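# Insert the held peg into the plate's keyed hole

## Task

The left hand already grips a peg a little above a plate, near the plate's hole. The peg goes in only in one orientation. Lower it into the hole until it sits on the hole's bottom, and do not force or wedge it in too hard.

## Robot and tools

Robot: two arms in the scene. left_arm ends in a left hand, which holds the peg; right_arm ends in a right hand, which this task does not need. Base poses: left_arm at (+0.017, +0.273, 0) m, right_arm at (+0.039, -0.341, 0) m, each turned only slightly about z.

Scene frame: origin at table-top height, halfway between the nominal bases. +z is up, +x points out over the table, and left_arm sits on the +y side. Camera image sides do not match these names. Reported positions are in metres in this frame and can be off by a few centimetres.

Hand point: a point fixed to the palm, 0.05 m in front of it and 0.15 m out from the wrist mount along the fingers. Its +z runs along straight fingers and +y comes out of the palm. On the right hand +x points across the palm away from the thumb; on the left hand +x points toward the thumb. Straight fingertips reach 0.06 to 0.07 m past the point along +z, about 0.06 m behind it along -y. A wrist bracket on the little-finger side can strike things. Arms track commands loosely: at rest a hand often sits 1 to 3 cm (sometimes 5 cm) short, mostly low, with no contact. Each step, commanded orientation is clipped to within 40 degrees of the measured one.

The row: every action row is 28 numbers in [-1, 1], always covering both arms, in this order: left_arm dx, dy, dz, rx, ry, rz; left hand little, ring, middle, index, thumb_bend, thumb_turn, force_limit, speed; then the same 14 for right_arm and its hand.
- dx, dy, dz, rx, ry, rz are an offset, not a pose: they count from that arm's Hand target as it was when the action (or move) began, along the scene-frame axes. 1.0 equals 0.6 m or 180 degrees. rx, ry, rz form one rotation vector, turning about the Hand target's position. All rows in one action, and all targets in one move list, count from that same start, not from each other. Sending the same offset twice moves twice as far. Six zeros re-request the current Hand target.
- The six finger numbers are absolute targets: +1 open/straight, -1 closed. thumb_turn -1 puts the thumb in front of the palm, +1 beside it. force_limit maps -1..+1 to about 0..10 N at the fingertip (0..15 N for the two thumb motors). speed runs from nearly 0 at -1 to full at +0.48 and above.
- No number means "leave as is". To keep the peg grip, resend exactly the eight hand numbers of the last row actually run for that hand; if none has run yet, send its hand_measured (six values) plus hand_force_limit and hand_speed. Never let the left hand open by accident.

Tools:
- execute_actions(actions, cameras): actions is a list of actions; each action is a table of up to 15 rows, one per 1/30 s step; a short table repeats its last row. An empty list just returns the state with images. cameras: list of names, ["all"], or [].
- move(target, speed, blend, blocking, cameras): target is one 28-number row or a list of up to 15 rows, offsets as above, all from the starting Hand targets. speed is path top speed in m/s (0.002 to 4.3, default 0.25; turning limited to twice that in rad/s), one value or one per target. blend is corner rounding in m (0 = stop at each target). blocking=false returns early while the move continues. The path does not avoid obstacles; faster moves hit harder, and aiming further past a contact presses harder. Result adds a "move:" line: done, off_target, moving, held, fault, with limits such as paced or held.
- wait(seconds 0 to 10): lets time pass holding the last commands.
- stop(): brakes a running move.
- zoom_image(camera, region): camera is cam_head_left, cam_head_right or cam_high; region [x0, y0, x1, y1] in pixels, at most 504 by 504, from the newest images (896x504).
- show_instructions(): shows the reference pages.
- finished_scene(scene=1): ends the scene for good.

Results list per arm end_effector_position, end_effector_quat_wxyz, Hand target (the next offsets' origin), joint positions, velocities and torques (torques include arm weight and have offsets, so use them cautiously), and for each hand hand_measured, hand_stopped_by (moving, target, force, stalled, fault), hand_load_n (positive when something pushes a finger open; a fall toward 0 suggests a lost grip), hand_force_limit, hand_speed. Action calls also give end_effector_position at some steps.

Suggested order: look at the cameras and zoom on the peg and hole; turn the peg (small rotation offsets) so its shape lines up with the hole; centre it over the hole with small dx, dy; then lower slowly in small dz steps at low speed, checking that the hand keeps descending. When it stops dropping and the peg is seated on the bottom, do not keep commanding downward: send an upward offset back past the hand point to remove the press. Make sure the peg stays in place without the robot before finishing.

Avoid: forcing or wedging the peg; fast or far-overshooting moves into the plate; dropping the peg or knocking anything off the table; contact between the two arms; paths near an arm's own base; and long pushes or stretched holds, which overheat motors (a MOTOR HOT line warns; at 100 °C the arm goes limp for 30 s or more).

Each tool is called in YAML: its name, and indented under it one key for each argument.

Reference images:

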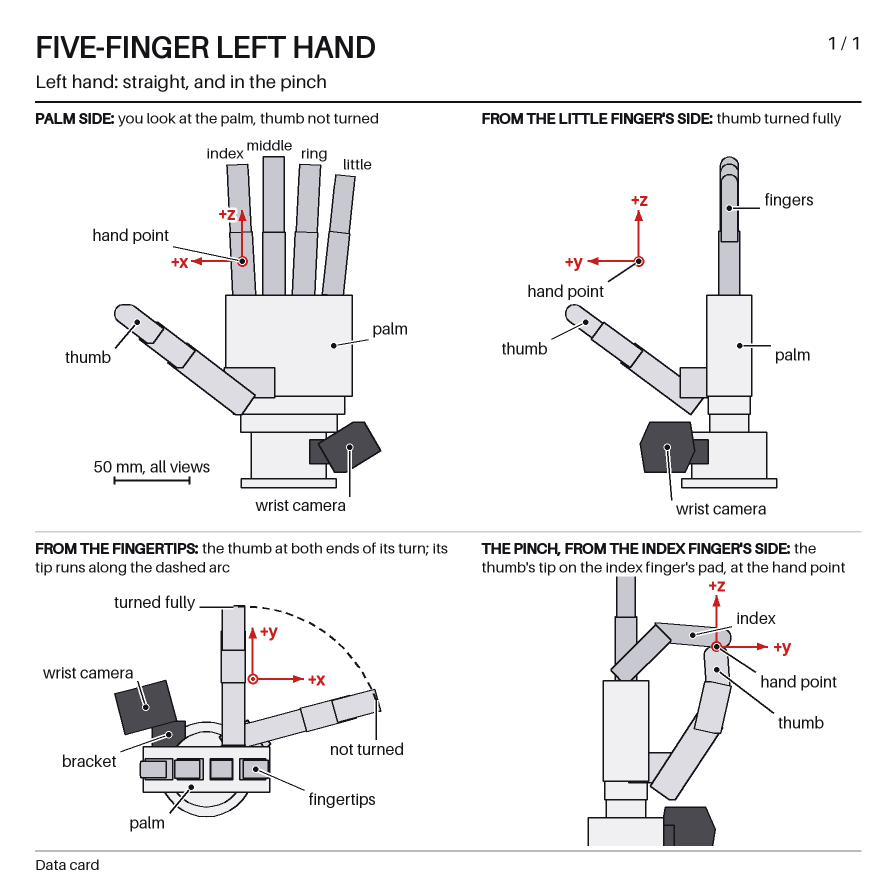

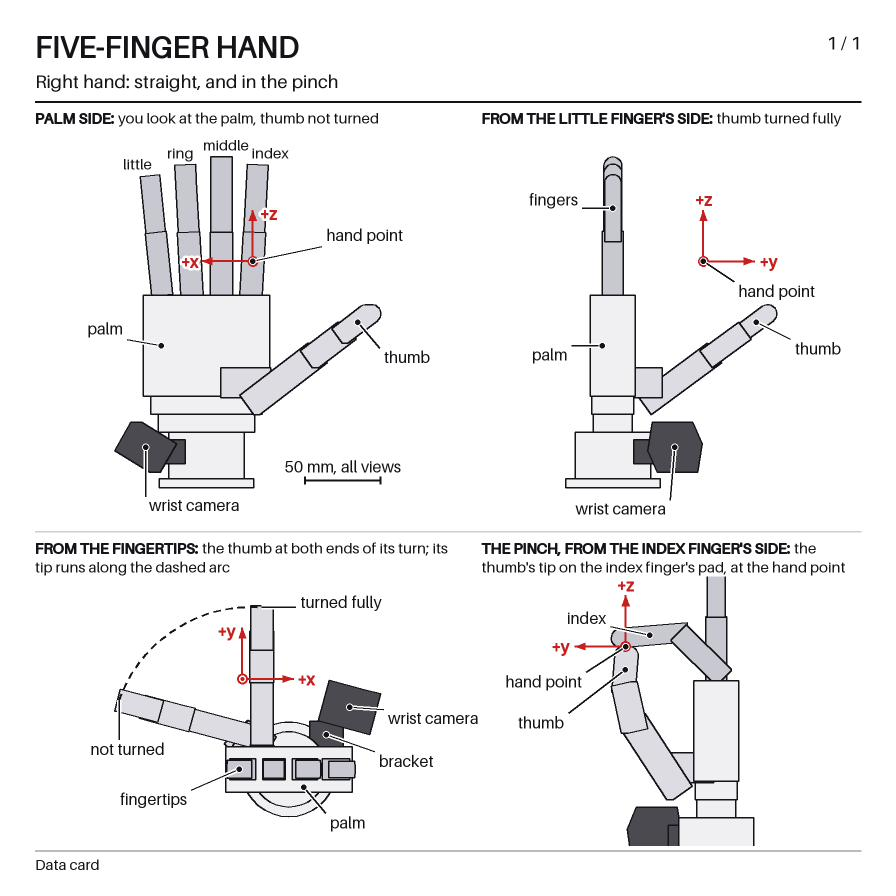

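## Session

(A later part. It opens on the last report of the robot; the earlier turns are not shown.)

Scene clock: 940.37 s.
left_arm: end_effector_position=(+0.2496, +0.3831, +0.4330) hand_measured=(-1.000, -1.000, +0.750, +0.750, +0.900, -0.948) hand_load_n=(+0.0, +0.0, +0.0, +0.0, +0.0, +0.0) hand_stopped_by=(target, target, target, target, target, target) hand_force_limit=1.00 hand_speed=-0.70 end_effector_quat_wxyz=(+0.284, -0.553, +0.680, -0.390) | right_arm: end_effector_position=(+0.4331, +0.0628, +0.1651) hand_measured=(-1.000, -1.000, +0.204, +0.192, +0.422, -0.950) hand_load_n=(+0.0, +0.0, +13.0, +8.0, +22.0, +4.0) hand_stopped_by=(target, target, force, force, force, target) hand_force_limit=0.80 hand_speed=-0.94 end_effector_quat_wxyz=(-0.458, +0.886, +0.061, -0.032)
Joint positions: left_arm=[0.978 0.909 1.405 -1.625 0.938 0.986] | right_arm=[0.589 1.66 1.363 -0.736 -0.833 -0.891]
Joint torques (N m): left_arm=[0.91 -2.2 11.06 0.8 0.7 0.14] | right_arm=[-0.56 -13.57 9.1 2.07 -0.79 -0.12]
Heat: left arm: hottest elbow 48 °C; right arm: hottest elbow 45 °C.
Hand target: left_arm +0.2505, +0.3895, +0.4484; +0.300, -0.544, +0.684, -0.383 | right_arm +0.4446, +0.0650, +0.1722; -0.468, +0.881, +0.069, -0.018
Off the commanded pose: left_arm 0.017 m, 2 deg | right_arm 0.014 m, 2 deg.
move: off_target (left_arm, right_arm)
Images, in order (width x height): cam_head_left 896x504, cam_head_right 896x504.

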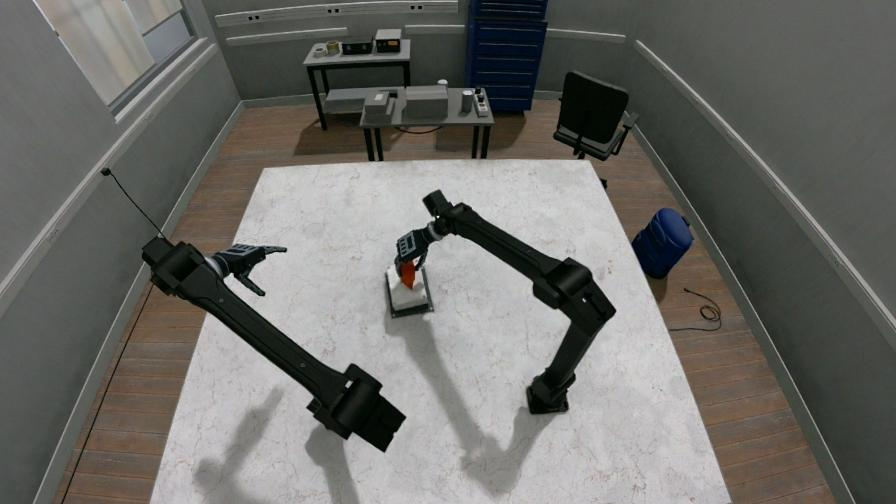

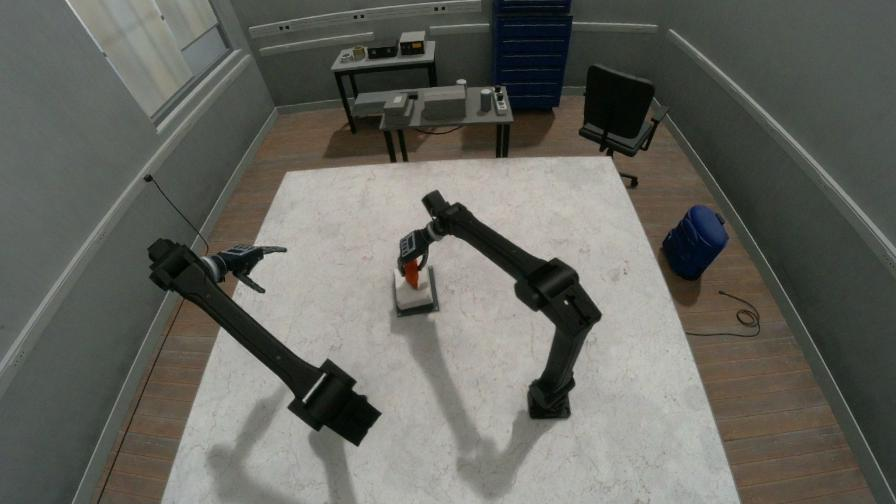

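move:
  target: [0,0,0.0,0,0,0,-1,-1,0.75,0.75,0.9,-0.948,1.0,-0.7,0.004,0.003,-0.018,0,0,0.017,-1,-1,-0.05,-0.05,0.05,-0.95,0.8,-0.94]
  speed: 0.05
  cameras: ["cam_head_left","cam_head_right"]

zoom_image:
  camera: "cam_head_left"
  region: [396, 266, 420, 294]

zoom_image:
  camera: "cam_head_right"
  region: [400, 266, 424, 294]

Scene clock: 949.90 s.
left_arm: end_effector_position=(+0.2496, +0.3831, +0.4330) hand_measured=(-1.000, -1.000, +0.750, +0.750, +0.900, -0.948) hand_load_n=(+0.0, +0.0, +0.0, -0.5, +0.0, +0.0) hand_stopped_by=(target, target, target, target, target, target) hand_force_limit=1.00 hand_speed=-0.70 end_effector_quat_wxyz=(+0.284, -0.553, +0.680, -0.390) | right_arm: end_effector_position=(+0.4307, +0.0646, +0.1596) hand_measured=(-1.000, -1.000, +0.204, +0.192, +0.422, -0.950) hand_load_n=(+0.0, +0.0, +13.0, +8.5, +21.0, +3.5) hand_stopped_by=(target, target, force, force, force, target) hand_force_limit=0.80 hand_speed=-0.94 end_effector_quat_wxyz=(-0.466, +0.879, +0.089, -0.037)
Joint positions: left_arm=[0.978 0.909 1.405 -1.625 0.938 0.986] | right_arm=[0.589 1.673 1.363 -0.746 -0.869 -0.956]
Joint torques (N m): left_arm=[0.91 -2.14 11.06 0.79 0.71 0.14] | right_arm=[-0.73 -11.69 10.78 0.76 -0.55 -0.16]
Heat: left arm: hottest elbow 48 °C; right arm: hottest elbow 44 °C.
Hand target: left_arm +0.2505, +0.3895, +0.4484; +0.300, -0.544, +0.684, -0.383 | right_arm +0.4469, +0.0669, +0.1615; -0.468, +0.878, +0.092, -0.030
Off the commanded pose: left_arm 0.017 m, 2 deg | right_arm 0.017 m, 1 deg.
move: off_target (left_arm, right_arm)
Images, in order (width x height): cam_head_left 896x504, cam_head_right 896x504.

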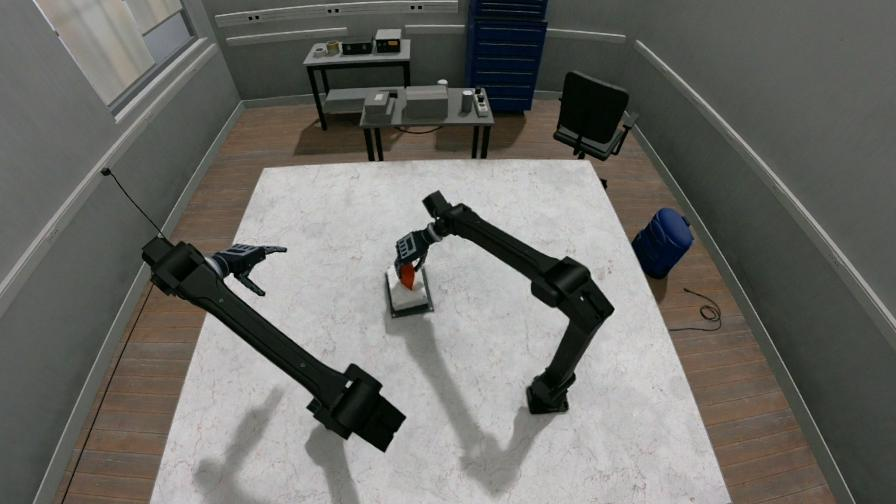

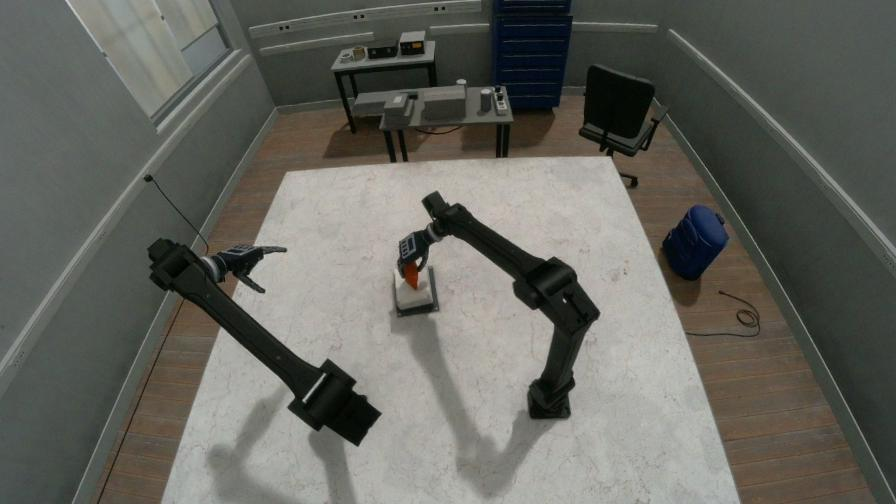

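Scaled by 18.000 from the camera's 896x504 image, which has a finer 1280x720 frame.

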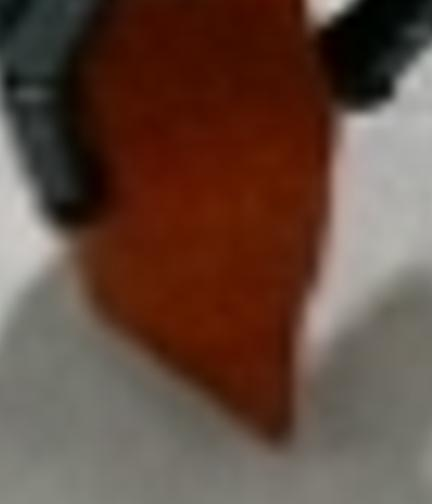

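Scaled by 18.000 from the camera's 896x504 image, which has a finer 1280x720 frame.

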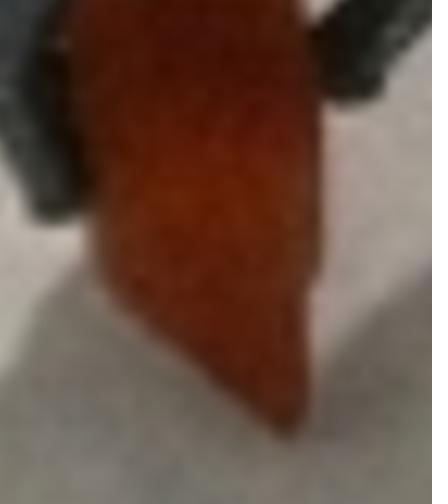

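move:
  target:
    - [0,0,0.0,0,0,0,-1,-1,0.75,0.75,0.9,-0.948,1.0,-0.7,0.004,0.001,-0.015,0,0,0,-1,-1,-0.05,-0.05,0.05,-0.95,0.8,-0.94]
    - [0,0,0.0,0,0,0,-1,-1,0.75,0.75,0.9,-0.948,1.0,-0.7,0.014,0.001,-0.018,0,0,0,-1,-1,-0.05,-0.05,0.05,-0.95,0.8,-0.94]
    - [0,0,0.0,0,0,0,-1,-1,0.75,0.75,0.9,-0.948,1.0,-0.7,0.004,0.008,-0.018,0,0,0,-1,-1,-0.05,-0.05,0.05,-0.95,0.8,-0.94]
    - [0,0,0.0,0,0,0,-1,-1,0.75,0.75,0.9,-0.948,1.0,-0.7,0.0,-0.008,-0.018,0,0,0,-1,-1,-0.05,-0.05,0.05,-0.95,0.8,-0.94]
    - [0,0,0.0,0,0,0,-1,-1,0.75,0.75,0.9,-0.948,1.0,-0.7,0.004,0.001,-0.018,0,0,0,-1,-1,-0.05,-0.05,0.05,-0.95,0.8,-0.94]
  speed: 0.03
  blend: 0.002
  cameras: ["cam_head_left","cam_head_right"]

zoom_image:
  camera: "cam_head_left"
  region: [396, 266, 420, 294]

zoom_image:
  camera: "cam_head_right"
  region: [400, 266, 424, 294]

Scene clock: 962.53 s.
left_arm: end_effector_position=(+0.2496, +0.3831, +0.4330) hand_measured=(-1.000, -1.000, +0.750, +0.750, +0.900, -0.948) hand_load_n=(+0.0, +0.0, -0.5, +0.0, +0.0, +0.0) hand_stopped_by=(target, target, target, target, target, target) hand_force_limit=1.00 hand_speed=-0.70 end_effector_quat_wxyz=(+0.284, -0.553, +0.680, -0.390) | right_arm: end_effector_position=(+0.4349, +0.0657, +0.1585) hand_measured=(-1.000, -1.000, +0.204, +0.192, +0.422, -0.950) hand_load_n=(+0.0, +0.0, +12.0, +10.0, +19.5, +3.0) hand_stopped_by=(target, target, force, force, force, target) hand_force_limit=0.80 hand_speed=-0.94 end_effector_quat_wxyz=(-0.469, +0.878, +0.089, -0.039)
Joint positions: left_arm=[0.978 0.909 1.405 -1.625 0.938 0.986] | right_arm=[0.584 1.685 1.373 -0.745 -0.878 -0.957]
Joint torques (N m): left_arm=[0.91 -2.14 11.04 0.8 0.7 0.13] | right_arm=[-0.5 -11.63 9.43 1.63 -0.28 -0.19]
Heat: left arm: hottest elbow 48 °C; right arm: hottest elbow 44 °C.
Hand target: left_arm +0.2505, +0.3895, +0.4484; +0.300, -0.544, +0.684, -0.383 | right_arm +0.4493, +0.0675, +0.1506; -0.468, +0.878, +0.092, -0.030
Off the commanded pose: left_arm 0.017 m, 2 deg | right_arm 0.017 m, 1 deg.
move: off_target (left_arm, right_arm)
Images, in order (width x height): cam_head_left 896x504, cam_head_right 896x504.

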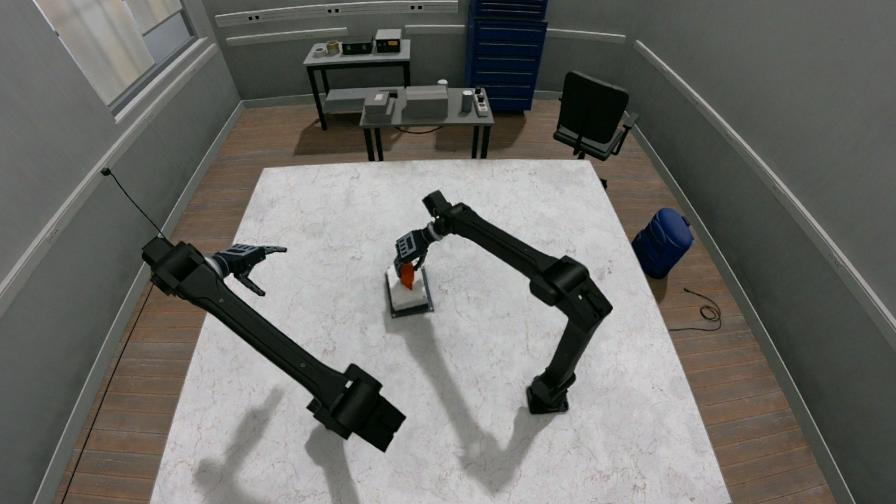

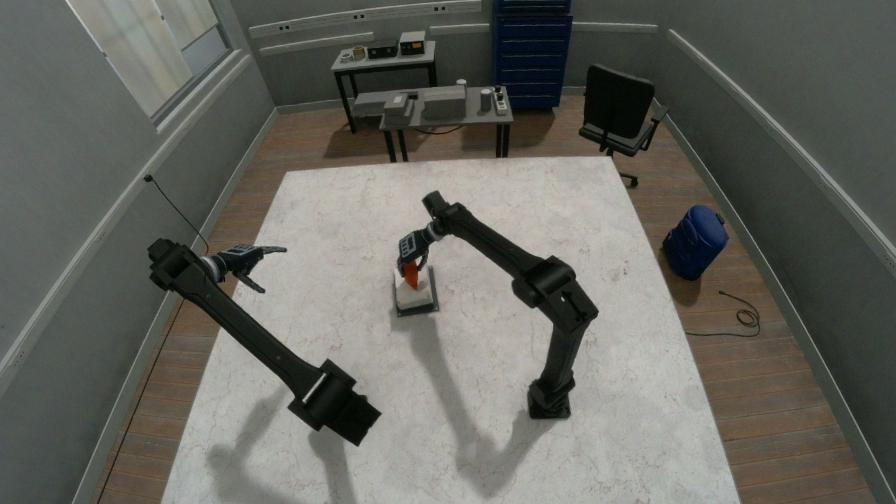

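Scaled by 18.000 from the camera's 896x504 image, which has a finer 1280x720 frame.

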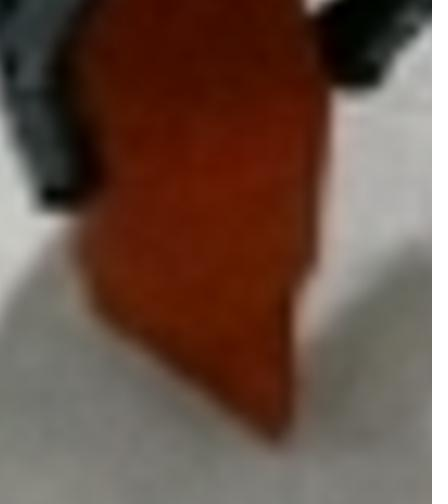

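Scaled by 18.000 from the camera's 896x504 image, which has a finer 1280x720 frame.

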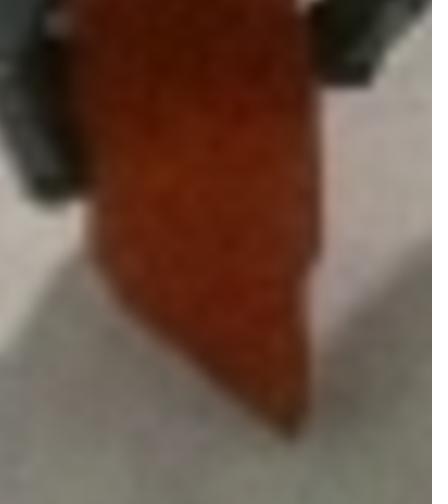

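move:
  target:
    - [0,0,0.0,0,0,0,-1,-1,0.75,0.75,0.9,-0.948,1.0,-0.7,-0.008,0.002,0.1,0,0,0,-1,-1,-0.05,-0.05,0.05,-0.95,0.8,-0.94]
    - [0,0,0.0,0,0,0,-1,-1,0.75,0.75,0.9,-0.948,1.0,-0.7,-0.008,0.002,0.036,0,0,0,-1,-1,-0.05,-0.05,0.05,-0.95,0.8,-0.94]
  speed: [0.1,0.05]
  cameras: ["cam_head_left","cam_head_right"]

zoom_image:
  camera: "cam_head_left"
  region: [396, 266, 420, 294]

zoom_image:
  camera: "cam_head_right"
  region: [400, 266, 424, 294]

Scene clock: 973.63 s.
left_arm: end_effector_position=(+0.2496, +0.3831, +0.4330) hand_measured=(-1.000, -1.000, +0.750, +0.750, +0.900, -0.948) hand_load_n=(+0.0, +0.0, +0.0, +0.0, +0.0, +0.0) hand_stopped_by=(target, target, target, target, target, target) hand_force_limit=1.00 hand_speed=-0.70 end_effector_quat_wxyz=(+0.284, -0.553, +0.680, -0.390) | right_arm: end_effector_position=(+0.4363, +0.0641, +0.1678) hand_measured=(-1.000, -1.000, +0.204, +0.192, +0.422, -0.950) hand_load_n=(+0.0, +0.0, +11.5, +8.5, +21.5, +3.5) hand_stopped_by=(target, target, force, force, force, target) hand_force_limit=0.80 hand_speed=-0.94 end_effector_quat_wxyz=(-0.461, +0.882, +0.086, -0.041)
Joint positions: left_arm=[0.978 0.909 1.405 -1.625 0.938 0.986] | right_arm=[0.584 1.685 1.406 -0.798 -0.865 -0.964]
Joint torques (N m): left_arm=[0.91 -2.14 11.04 0.8 0.71 0.14] | right_arm=[-0.03 -13.74 9.01 1.98 -0.62 -0.04]
Heat: left arm: hottest elbow 48 °C; right arm: hottest elbow 45 °C.
Hand target: left_arm +0.2505, +0.3895, +0.4484; +0.300, -0.544, +0.684, -0.383 | right_arm +0.4443, +0.0687, +0.1722; -0.468, +0.878, +0.092, -0.030
Off the commanded pose: left_arm 0.017 m, 2 deg | right_arm 0.010 m, 2 deg.
move: off_target (left_arm)
Images, in order (width x height): cam_head_left 896x504, cam_head_right 896x504.

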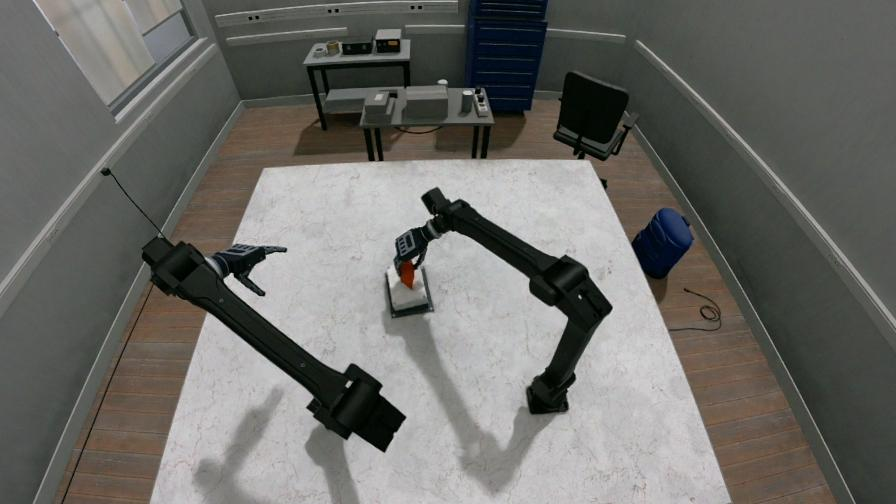

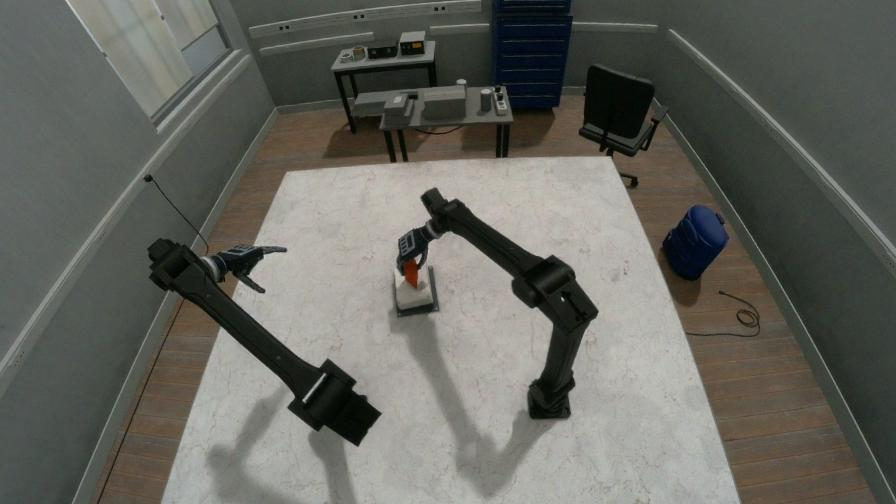

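Scaled by 18.000 from the camera's 896x504 image, which has a finer 1280x720 frame.

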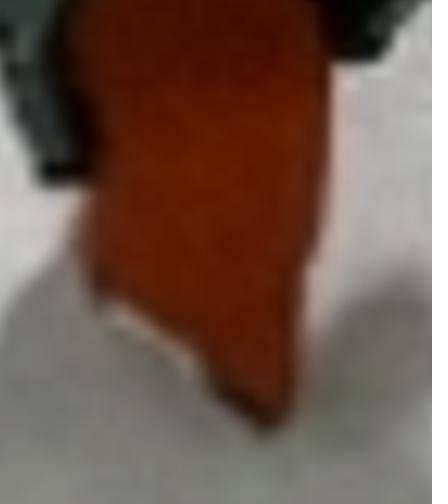

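Scaled by 18.000 from the camera's 896x504 image, which has a finer 1280x720 frame.

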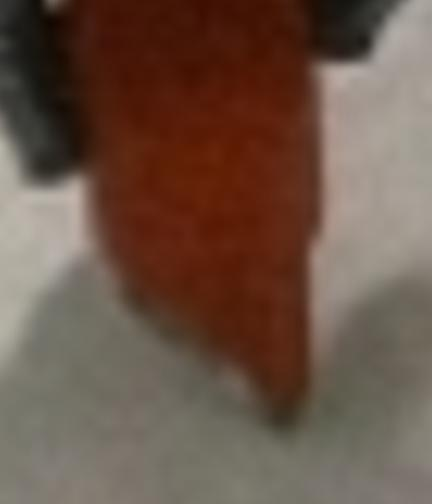

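move:
  target: [0,0,0.0,0,0,0,-1,-1,0.75,0.75,0.9,-0.948,1.0,-0.7,0,0.005,-0.02,0,0,0,-1,-1,-0.05,-0.05,0.05,-0.95,0.8,-0.94]
  speed: 0.04
  cameras: ["cam_head_left","cam_head_right"]

zoom_image:
  camera: "cam_head_left"
  region: [396, 266, 420, 294]

zoom_image:
  camera: "cam_head_right"
  region: [400, 266, 424, 294]

Scene clock: 986.30 s.
left_arm: end_effector_position=(+0.2496, +0.3831, +0.4330) hand_measured=(-1.000, -1.000, +0.750, +0.750, +0.900, -0.948) hand_load_n=(+0.0, +0.0, +0.0, +0.0, +0.0, +0.0) hand_stopped_by=(target, target, target, target, target, target) hand_force_limit=1.00 hand_speed=-0.70 end_effector_quat_wxyz=(+0.284, -0.553, +0.680, -0.390) | right_arm: end_effector_position=(+0.4390, +0.0657, +0.1595) hand_measured=(-1.000, -1.000, +0.204, +0.192, +0.422, -0.950) hand_load_n=(+0.0, +0.0, +11.5, +9.0, +21.0, +3.5) hand_stopped_by=(target, target, force, force, force, target) hand_force_limit=0.80 hand_speed=-0.94 end_effector_quat_wxyz=(-0.463, +0.881, +0.088, -0.037)
Joint positions: left_arm=[0.978 0.909 1.405 -1.625 0.938 0.986] | right_arm=[0.584 1.694 1.393 -0.766 -0.864 -0.963]
Joint torques (N m): left_arm=[0.91 -2.14 11.04 0.8 0.7 0.13] | right_arm=[0.38 -13.45 8.72 2.1 -0.57 -0.02]
Heat: left arm: hottest elbow 48 °C; right arm: hottest elbow 44 °C.
Hand target: left_arm +0.2505, +0.3895, +0.4484; +0.300, -0.544, +0.684, -0.383 | right_arm +0.4444, +0.0717, +0.1601; -0.468, +0.878, +0.092, -0.030
Off the commanded pose: left_arm 0.017 m, 2 deg | right_arm 0.008 m, 1 deg.
move: off_target (left_arm)
Images, in order (width x height): cam_head_left 896x504, cam_head_right 896x504.

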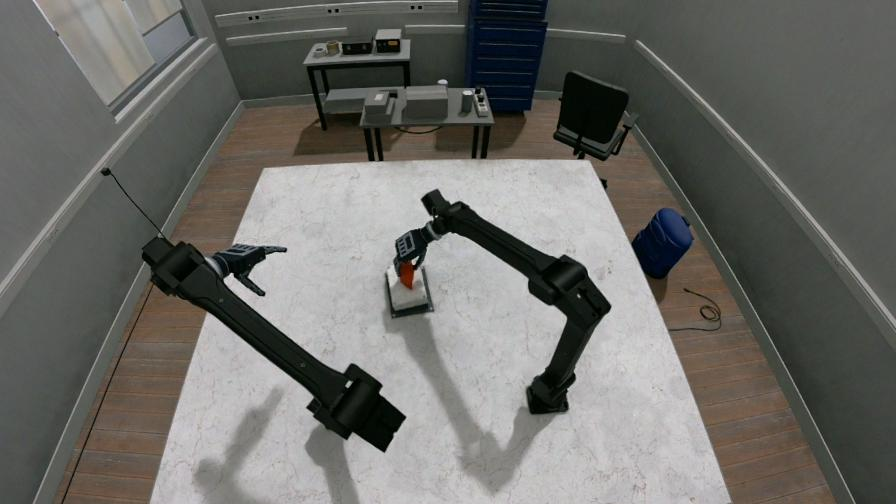

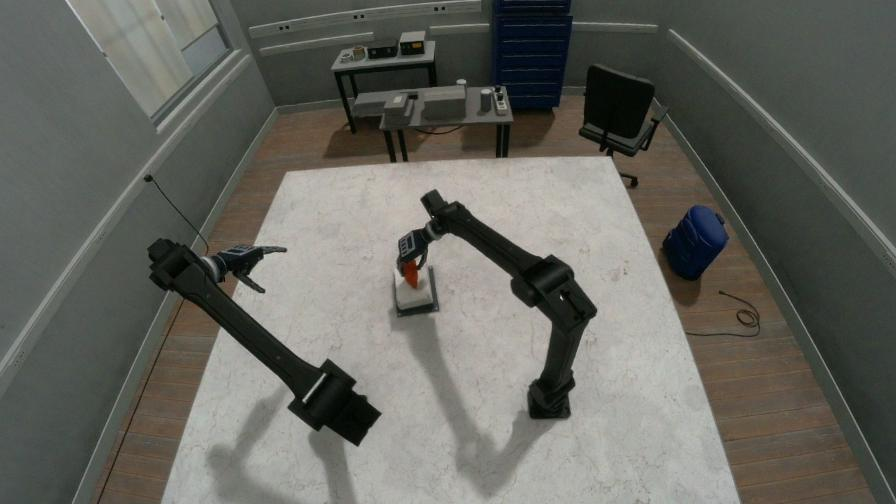

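Scaled by 18.000 from the camera's 896x504 image, which has a finer 1280x720 frame.

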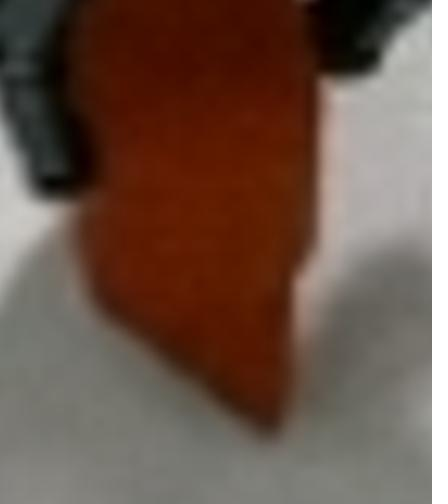

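Scaled by 18.000 from the camera's 896x504 image, which has a finer 1280x720 frame.

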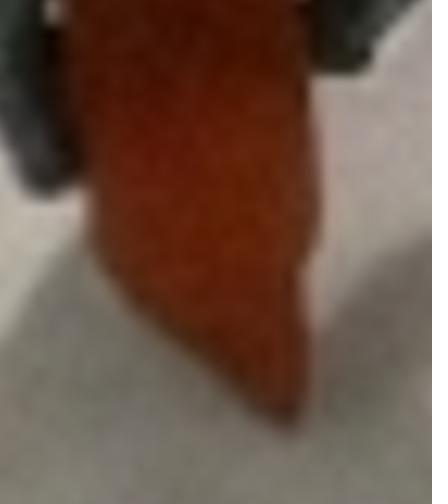

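move:
  target: [0,0,0.0,0,0,0,-1,-1,0.75,0.75,0.9,-0.948,1.0,-0.7,-0.004,0,-0.02,0,0,0,-1,-1,-0.05,-0.05,0.05,-0.95,0.8,-0.94]
  speed: 0.03
  cameras: ["cam_head_left","cam_head_right"]

zoom_image:
  camera: "cam_head_left"
  region: [396, 266, 420, 294]

zoom_image:
  camera: "cam_head_right"
  region: [400, 266, 424, 294]

Scene clock: 991.90 s.
left_arm: end_effector_position=(+0.2496, +0.3831, +0.4330) hand_measured=(-1.000, -1.000, +0.750, +0.750, +0.900, -0.948) hand_load_n=(+0.0, +0.0, +0.0, +0.0, +0.5, +0.0) hand_stopped_by=(target, target, target, target, target, target) hand_force_limit=1.00 hand_speed=-0.70 end_effector_quat_wxyz=(+0.284, -0.553, +0.680, -0.390) | right_arm: end_effector_position=(+0.4383, +0.0678, +0.1577) hand_measured=(-1.000, -1.000, +0.204, +0.192, +0.422, -0.950) hand_load_n=(+0.0, +0.0, +10.0, +9.5, +20.0, +6.0) hand_stopped_by=(target, target, force, force, force, target) hand_force_limit=0.80 hand_speed=-0.94 end_effector_quat_wxyz=(-0.469, +0.879, +0.084, -0.038)
Joint positions: left_arm=[0.978 0.909 1.405 -1.625 0.938 0.986] | right_arm=[0.584 1.694 1.381 -0.74 -0.873 -0.944]
Joint torques (N m): left_arm=[0.91 -2.14 11.06 0.81 0.7 0.14] | right_arm=[0.56 -13.1 7.6 2.4 -0.17 -0.15]
Heat: left arm: hottest elbow 48 °C; right arm: hottest elbow 43 °C.
Hand target: left_arm +0.2505, +0.3895, +0.4484; +0.300, -0.544, +0.684, -0.383 | right_arm +0.4420, +0.0717, +0.1481; -0.468, +0.878, +0.092, -0.030
Off the commanded pose: left_arm 0.017 m, 2 deg | right_arm 0.011 m, 1 deg.
move: off_target (left_arm, right_arm)
Images, in order (width x height): cam_head_left 896x504, cam_head_right 896x504.

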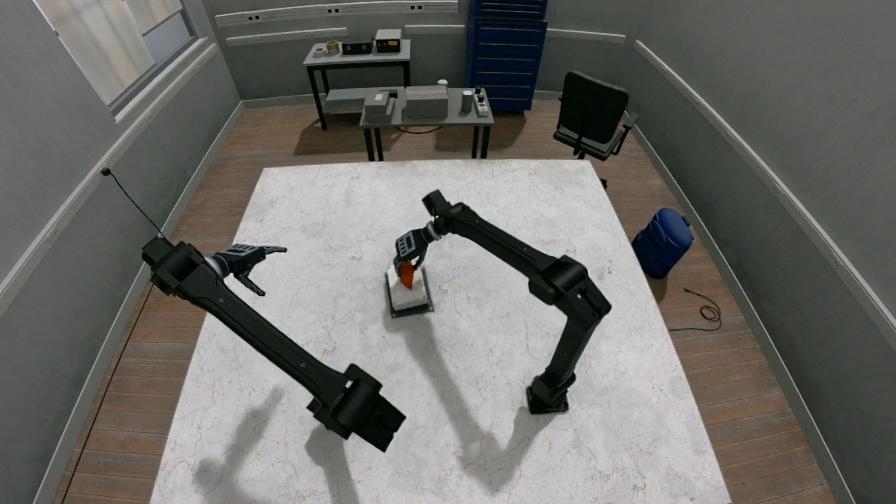

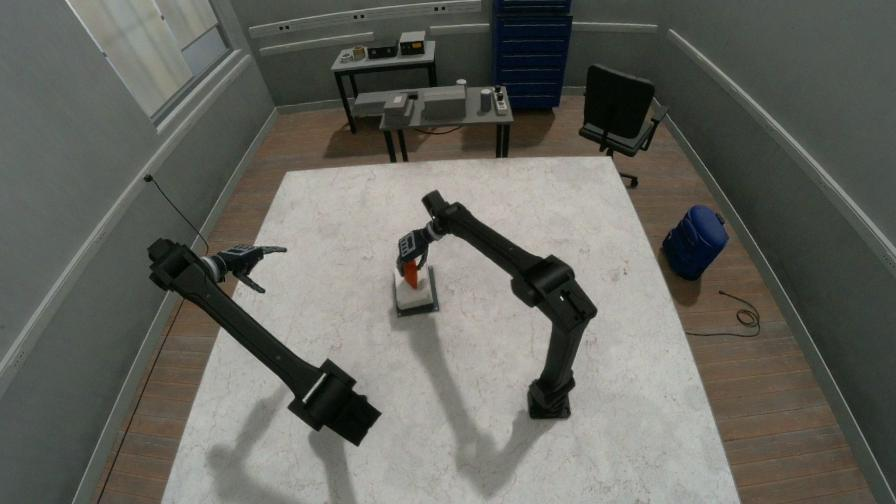

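Scaled by 18.000 from the camera's 896x504 image, which has a finer 1280x720 frame.

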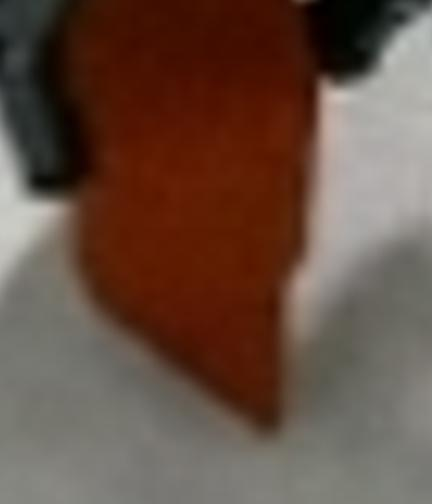

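Scaled by 18.000 from the camera's 896x504 image, which has a finer 1280x720 frame.

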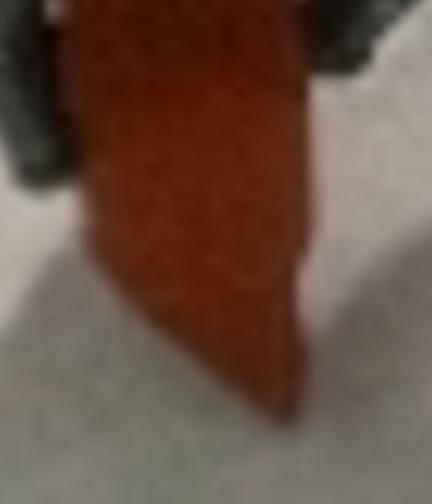

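move:
  target:
    - [0,0,0.0,0,0,0,-1,-1,0.75,0.75,0.9,-0.948,1.0,-0.7,-0.004,0.0005,0.09,0,-0.022,0,-1,-1,-0.05,-0.05,0.05,-0.95,0.8,-0.94]
    - [0,0,0.0,0,0,0,-1,-1,0.75,0.75,0.9,-0.948,1.0,-0.7,-0.004,0.0005,0.032,0,-0.022,0,-1,-1,-0.05,-0.05,0.05,-0.95,0.8,-0.94]
  speed: [0.1,0.05]
  cameras: ["cam_head_left","cam_head_right"]

zoom_image:
  camera: "cam_head_left"
  region: [396, 266, 420, 294]

zoom_image:
  camera: "cam_head_right"
  region: [400, 266, 424, 294]

Scene clock: 1003.13 s.
left_arm: end_effector_position=(+0.2496, +0.3831, +0.4330) hand_measured=(-1.000, -1.000, +0.750, +0.750, +0.900, -0.948) hand_load_n=(+0.0, +0.0, +0.0, +0.0, +0.0, +0.0) hand_stopped_by=(target, target, target, target, target, target) hand_force_limit=1.00 hand_speed=-0.70 end_effector_quat_wxyz=(+0.284, -0.553, +0.680, -0.390) | right_arm: end_effector_position=(+0.4376, +0.0683, +0.1584) hand_measured=(-1.000, -1.000, +0.204, +0.192, +0.422, -0.950) hand_load_n=(+0.0, +0.0, +10.0, +10.5, +19.0, +2.0) hand_stopped_by=(target, target, force, force, force, target) hand_force_limit=0.80 hand_speed=-0.94 end_effector_quat_wxyz=(-0.458, +0.883, +0.100, -0.013)
Joint positions: left_arm=[0.978 0.909 1.405 -1.625 0.938 0.986] | right_arm=[0.6 1.67 1.364 -0.721 -0.827 -0.967]
Joint torques (N m): left_arm=[0.91 -2.2 11.04 0.8 0.7 0.14] | right_arm=[0.5 -15.15 8.1 2.06 -0.39 -0.03]
Heat: left arm: hottest elbow 48 °C; right arm: hottest elbow 42 °C.
Hand target: left_arm +0.2505, +0.3895, +0.4484; +0.300, -0.544, +0.684, -0.383 | right_arm +0.4396, +0.0720, +0.1673; -0.464, +0.879, +0.109, +0.000
Off the commanded pose: left_arm 0.017 m, 2 deg | right_arm 0.010 m, 2 deg.
move: off_target (left_arm)
Images, in order (width x height): cam_head_left 896x504, cam_head_right 896x504.

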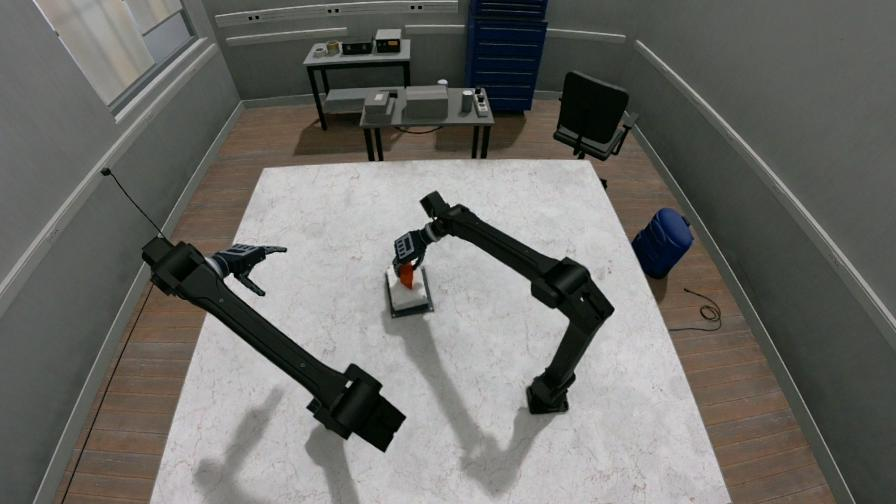

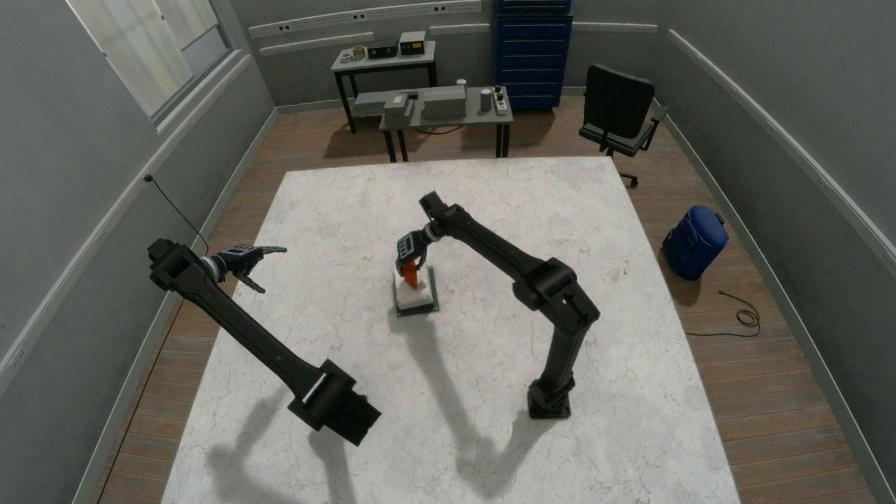

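Scaled by 18.000 from the camera's 896x504 image, which has a finer 1280x720 frame.

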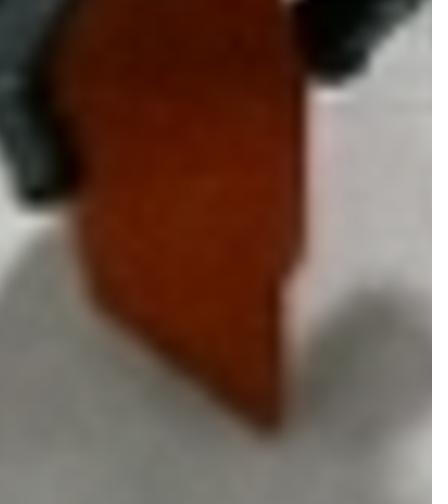

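Scaled by 18.000 from the camera's 896x504 image, which has a finer 1280x720 frame.

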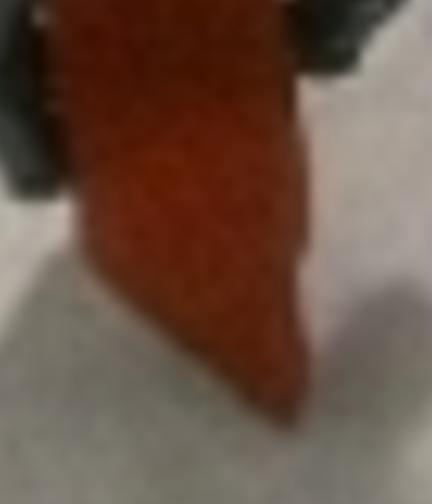

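move:
  target:
    - [0,0,0.0,0,0,0,-1,-1,0.75,0.75,0.9,-0.948,1.0,-0.7,-0.004,0,-0.015,0,0,0,-1,-1,-0.05,-0.05,0.05,-0.95,0.8,-0.94]
    - [0,0,0.0,0,0,0,-1,-1,0.75,0.75,0.9,-0.948,1.0,-0.7,0.006,0,-0.025,0,0.022,0,-1,-1,-0.05,-0.05,0.05,-0.95,0.8,-0.94]
    - [0,0,0.0,0,0,0,-1,-1,0.75,0.75,0.9,-0.948,1.0,-0.7,0.008,0,-0.03,0,0.03,0,-1,-1,-0.05,-0.05,0.05,-0.95,0.8,-0.94]
  speed: 0.03
  blend: 0.003
  cameras: ["cam_head_left","cam_head_right"]

zoom_image:
  camera: "cam_head_left"
  region: [396, 266, 420, 294]

zoom_image:
  camera: "cam_head_right"
  region: [400, 266, 424, 294]

Scene clock: 1011.70 s.
left_arm: end_effector_position=(+0.2496, +0.3831, +0.4330) hand_measured=(-1.000, -1.000, +0.750, +0.750, +0.900, -0.948) hand_load_n=(+0.5, +0.0, -0.5, +0.0, +0.0, +0.0) hand_stopped_by=(target, target, target, target, target, target) hand_force_limit=1.00 hand_speed=-0.70 end_effector_quat_wxyz=(+0.284, -0.553, +0.680, -0.390) | right_arm: end_effector_position=(+0.4343, +0.0686, +0.1568) hand_measured=(-1.000, -1.000, +0.204, +0.192, +0.422, -0.950) hand_load_n=(+0.0, +0.0, +9.0, +10.0, +18.0, +4.5) hand_stopped_by=(target, target, force, force, force, target) hand_force_limit=0.80 hand_speed=-0.94 end_effector_quat_wxyz=(-0.472, +0.876, +0.096, -0.032)
Joint positions: left_arm=[0.978 0.909 1.405 -1.625 0.938 0.986] | right_arm=[0.589 1.681 1.361 -0.72 -0.877 -0.961]
Joint torques (N m): left_arm=[0.91 -2.14 11.04 0.8 0.71 0.13] | right_arm=[-0.38 -10.75 10.4 0.61 -0.58 0.06]
Heat: left arm: hottest elbow 48 °C; right arm: hottest elbow 42 °C.
Hand target: left_arm +0.2505, +0.3895, +0.4484; +0.300, -0.544, +0.684, -0.383 | right_arm +0.4445, +0.0719, +0.1495; -0.469, +0.878, +0.086, -0.041
Off the commanded pose: left_arm 0.017 m, 2 deg | right_arm 0.013 m, 2 deg.
move: off_target (left_arm, right_arm)
Images, in order (width x height): cam_head_left 896x504, cam_head_right 896x504.

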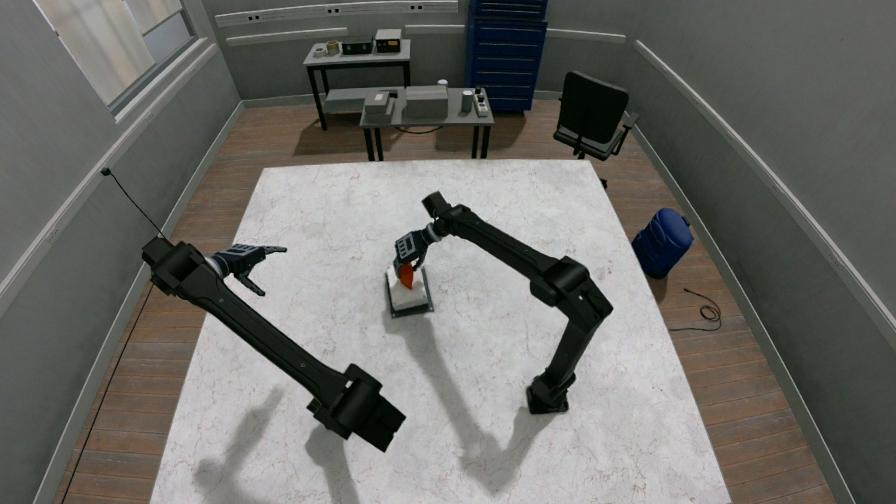

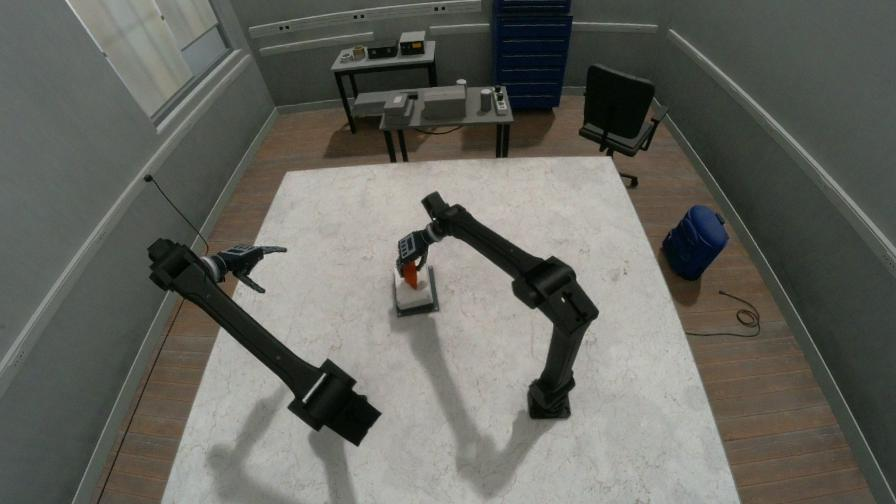

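Scaled by 18.000 from the camera's 896x504 image, which has a finer 1280x720 frame.

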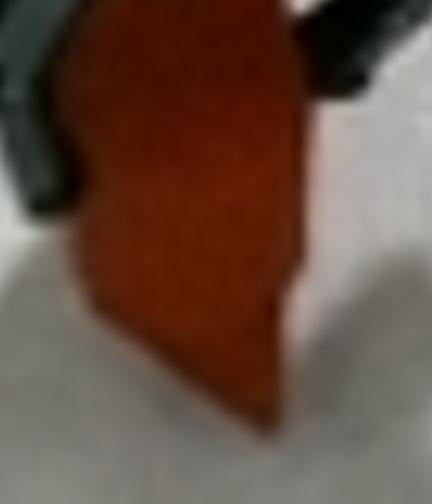

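Scaled by 18.000 from the camera's 896x504 image, which has a finer 1280x720 frame.

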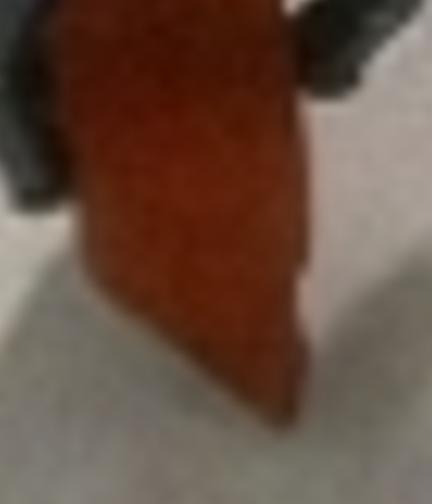

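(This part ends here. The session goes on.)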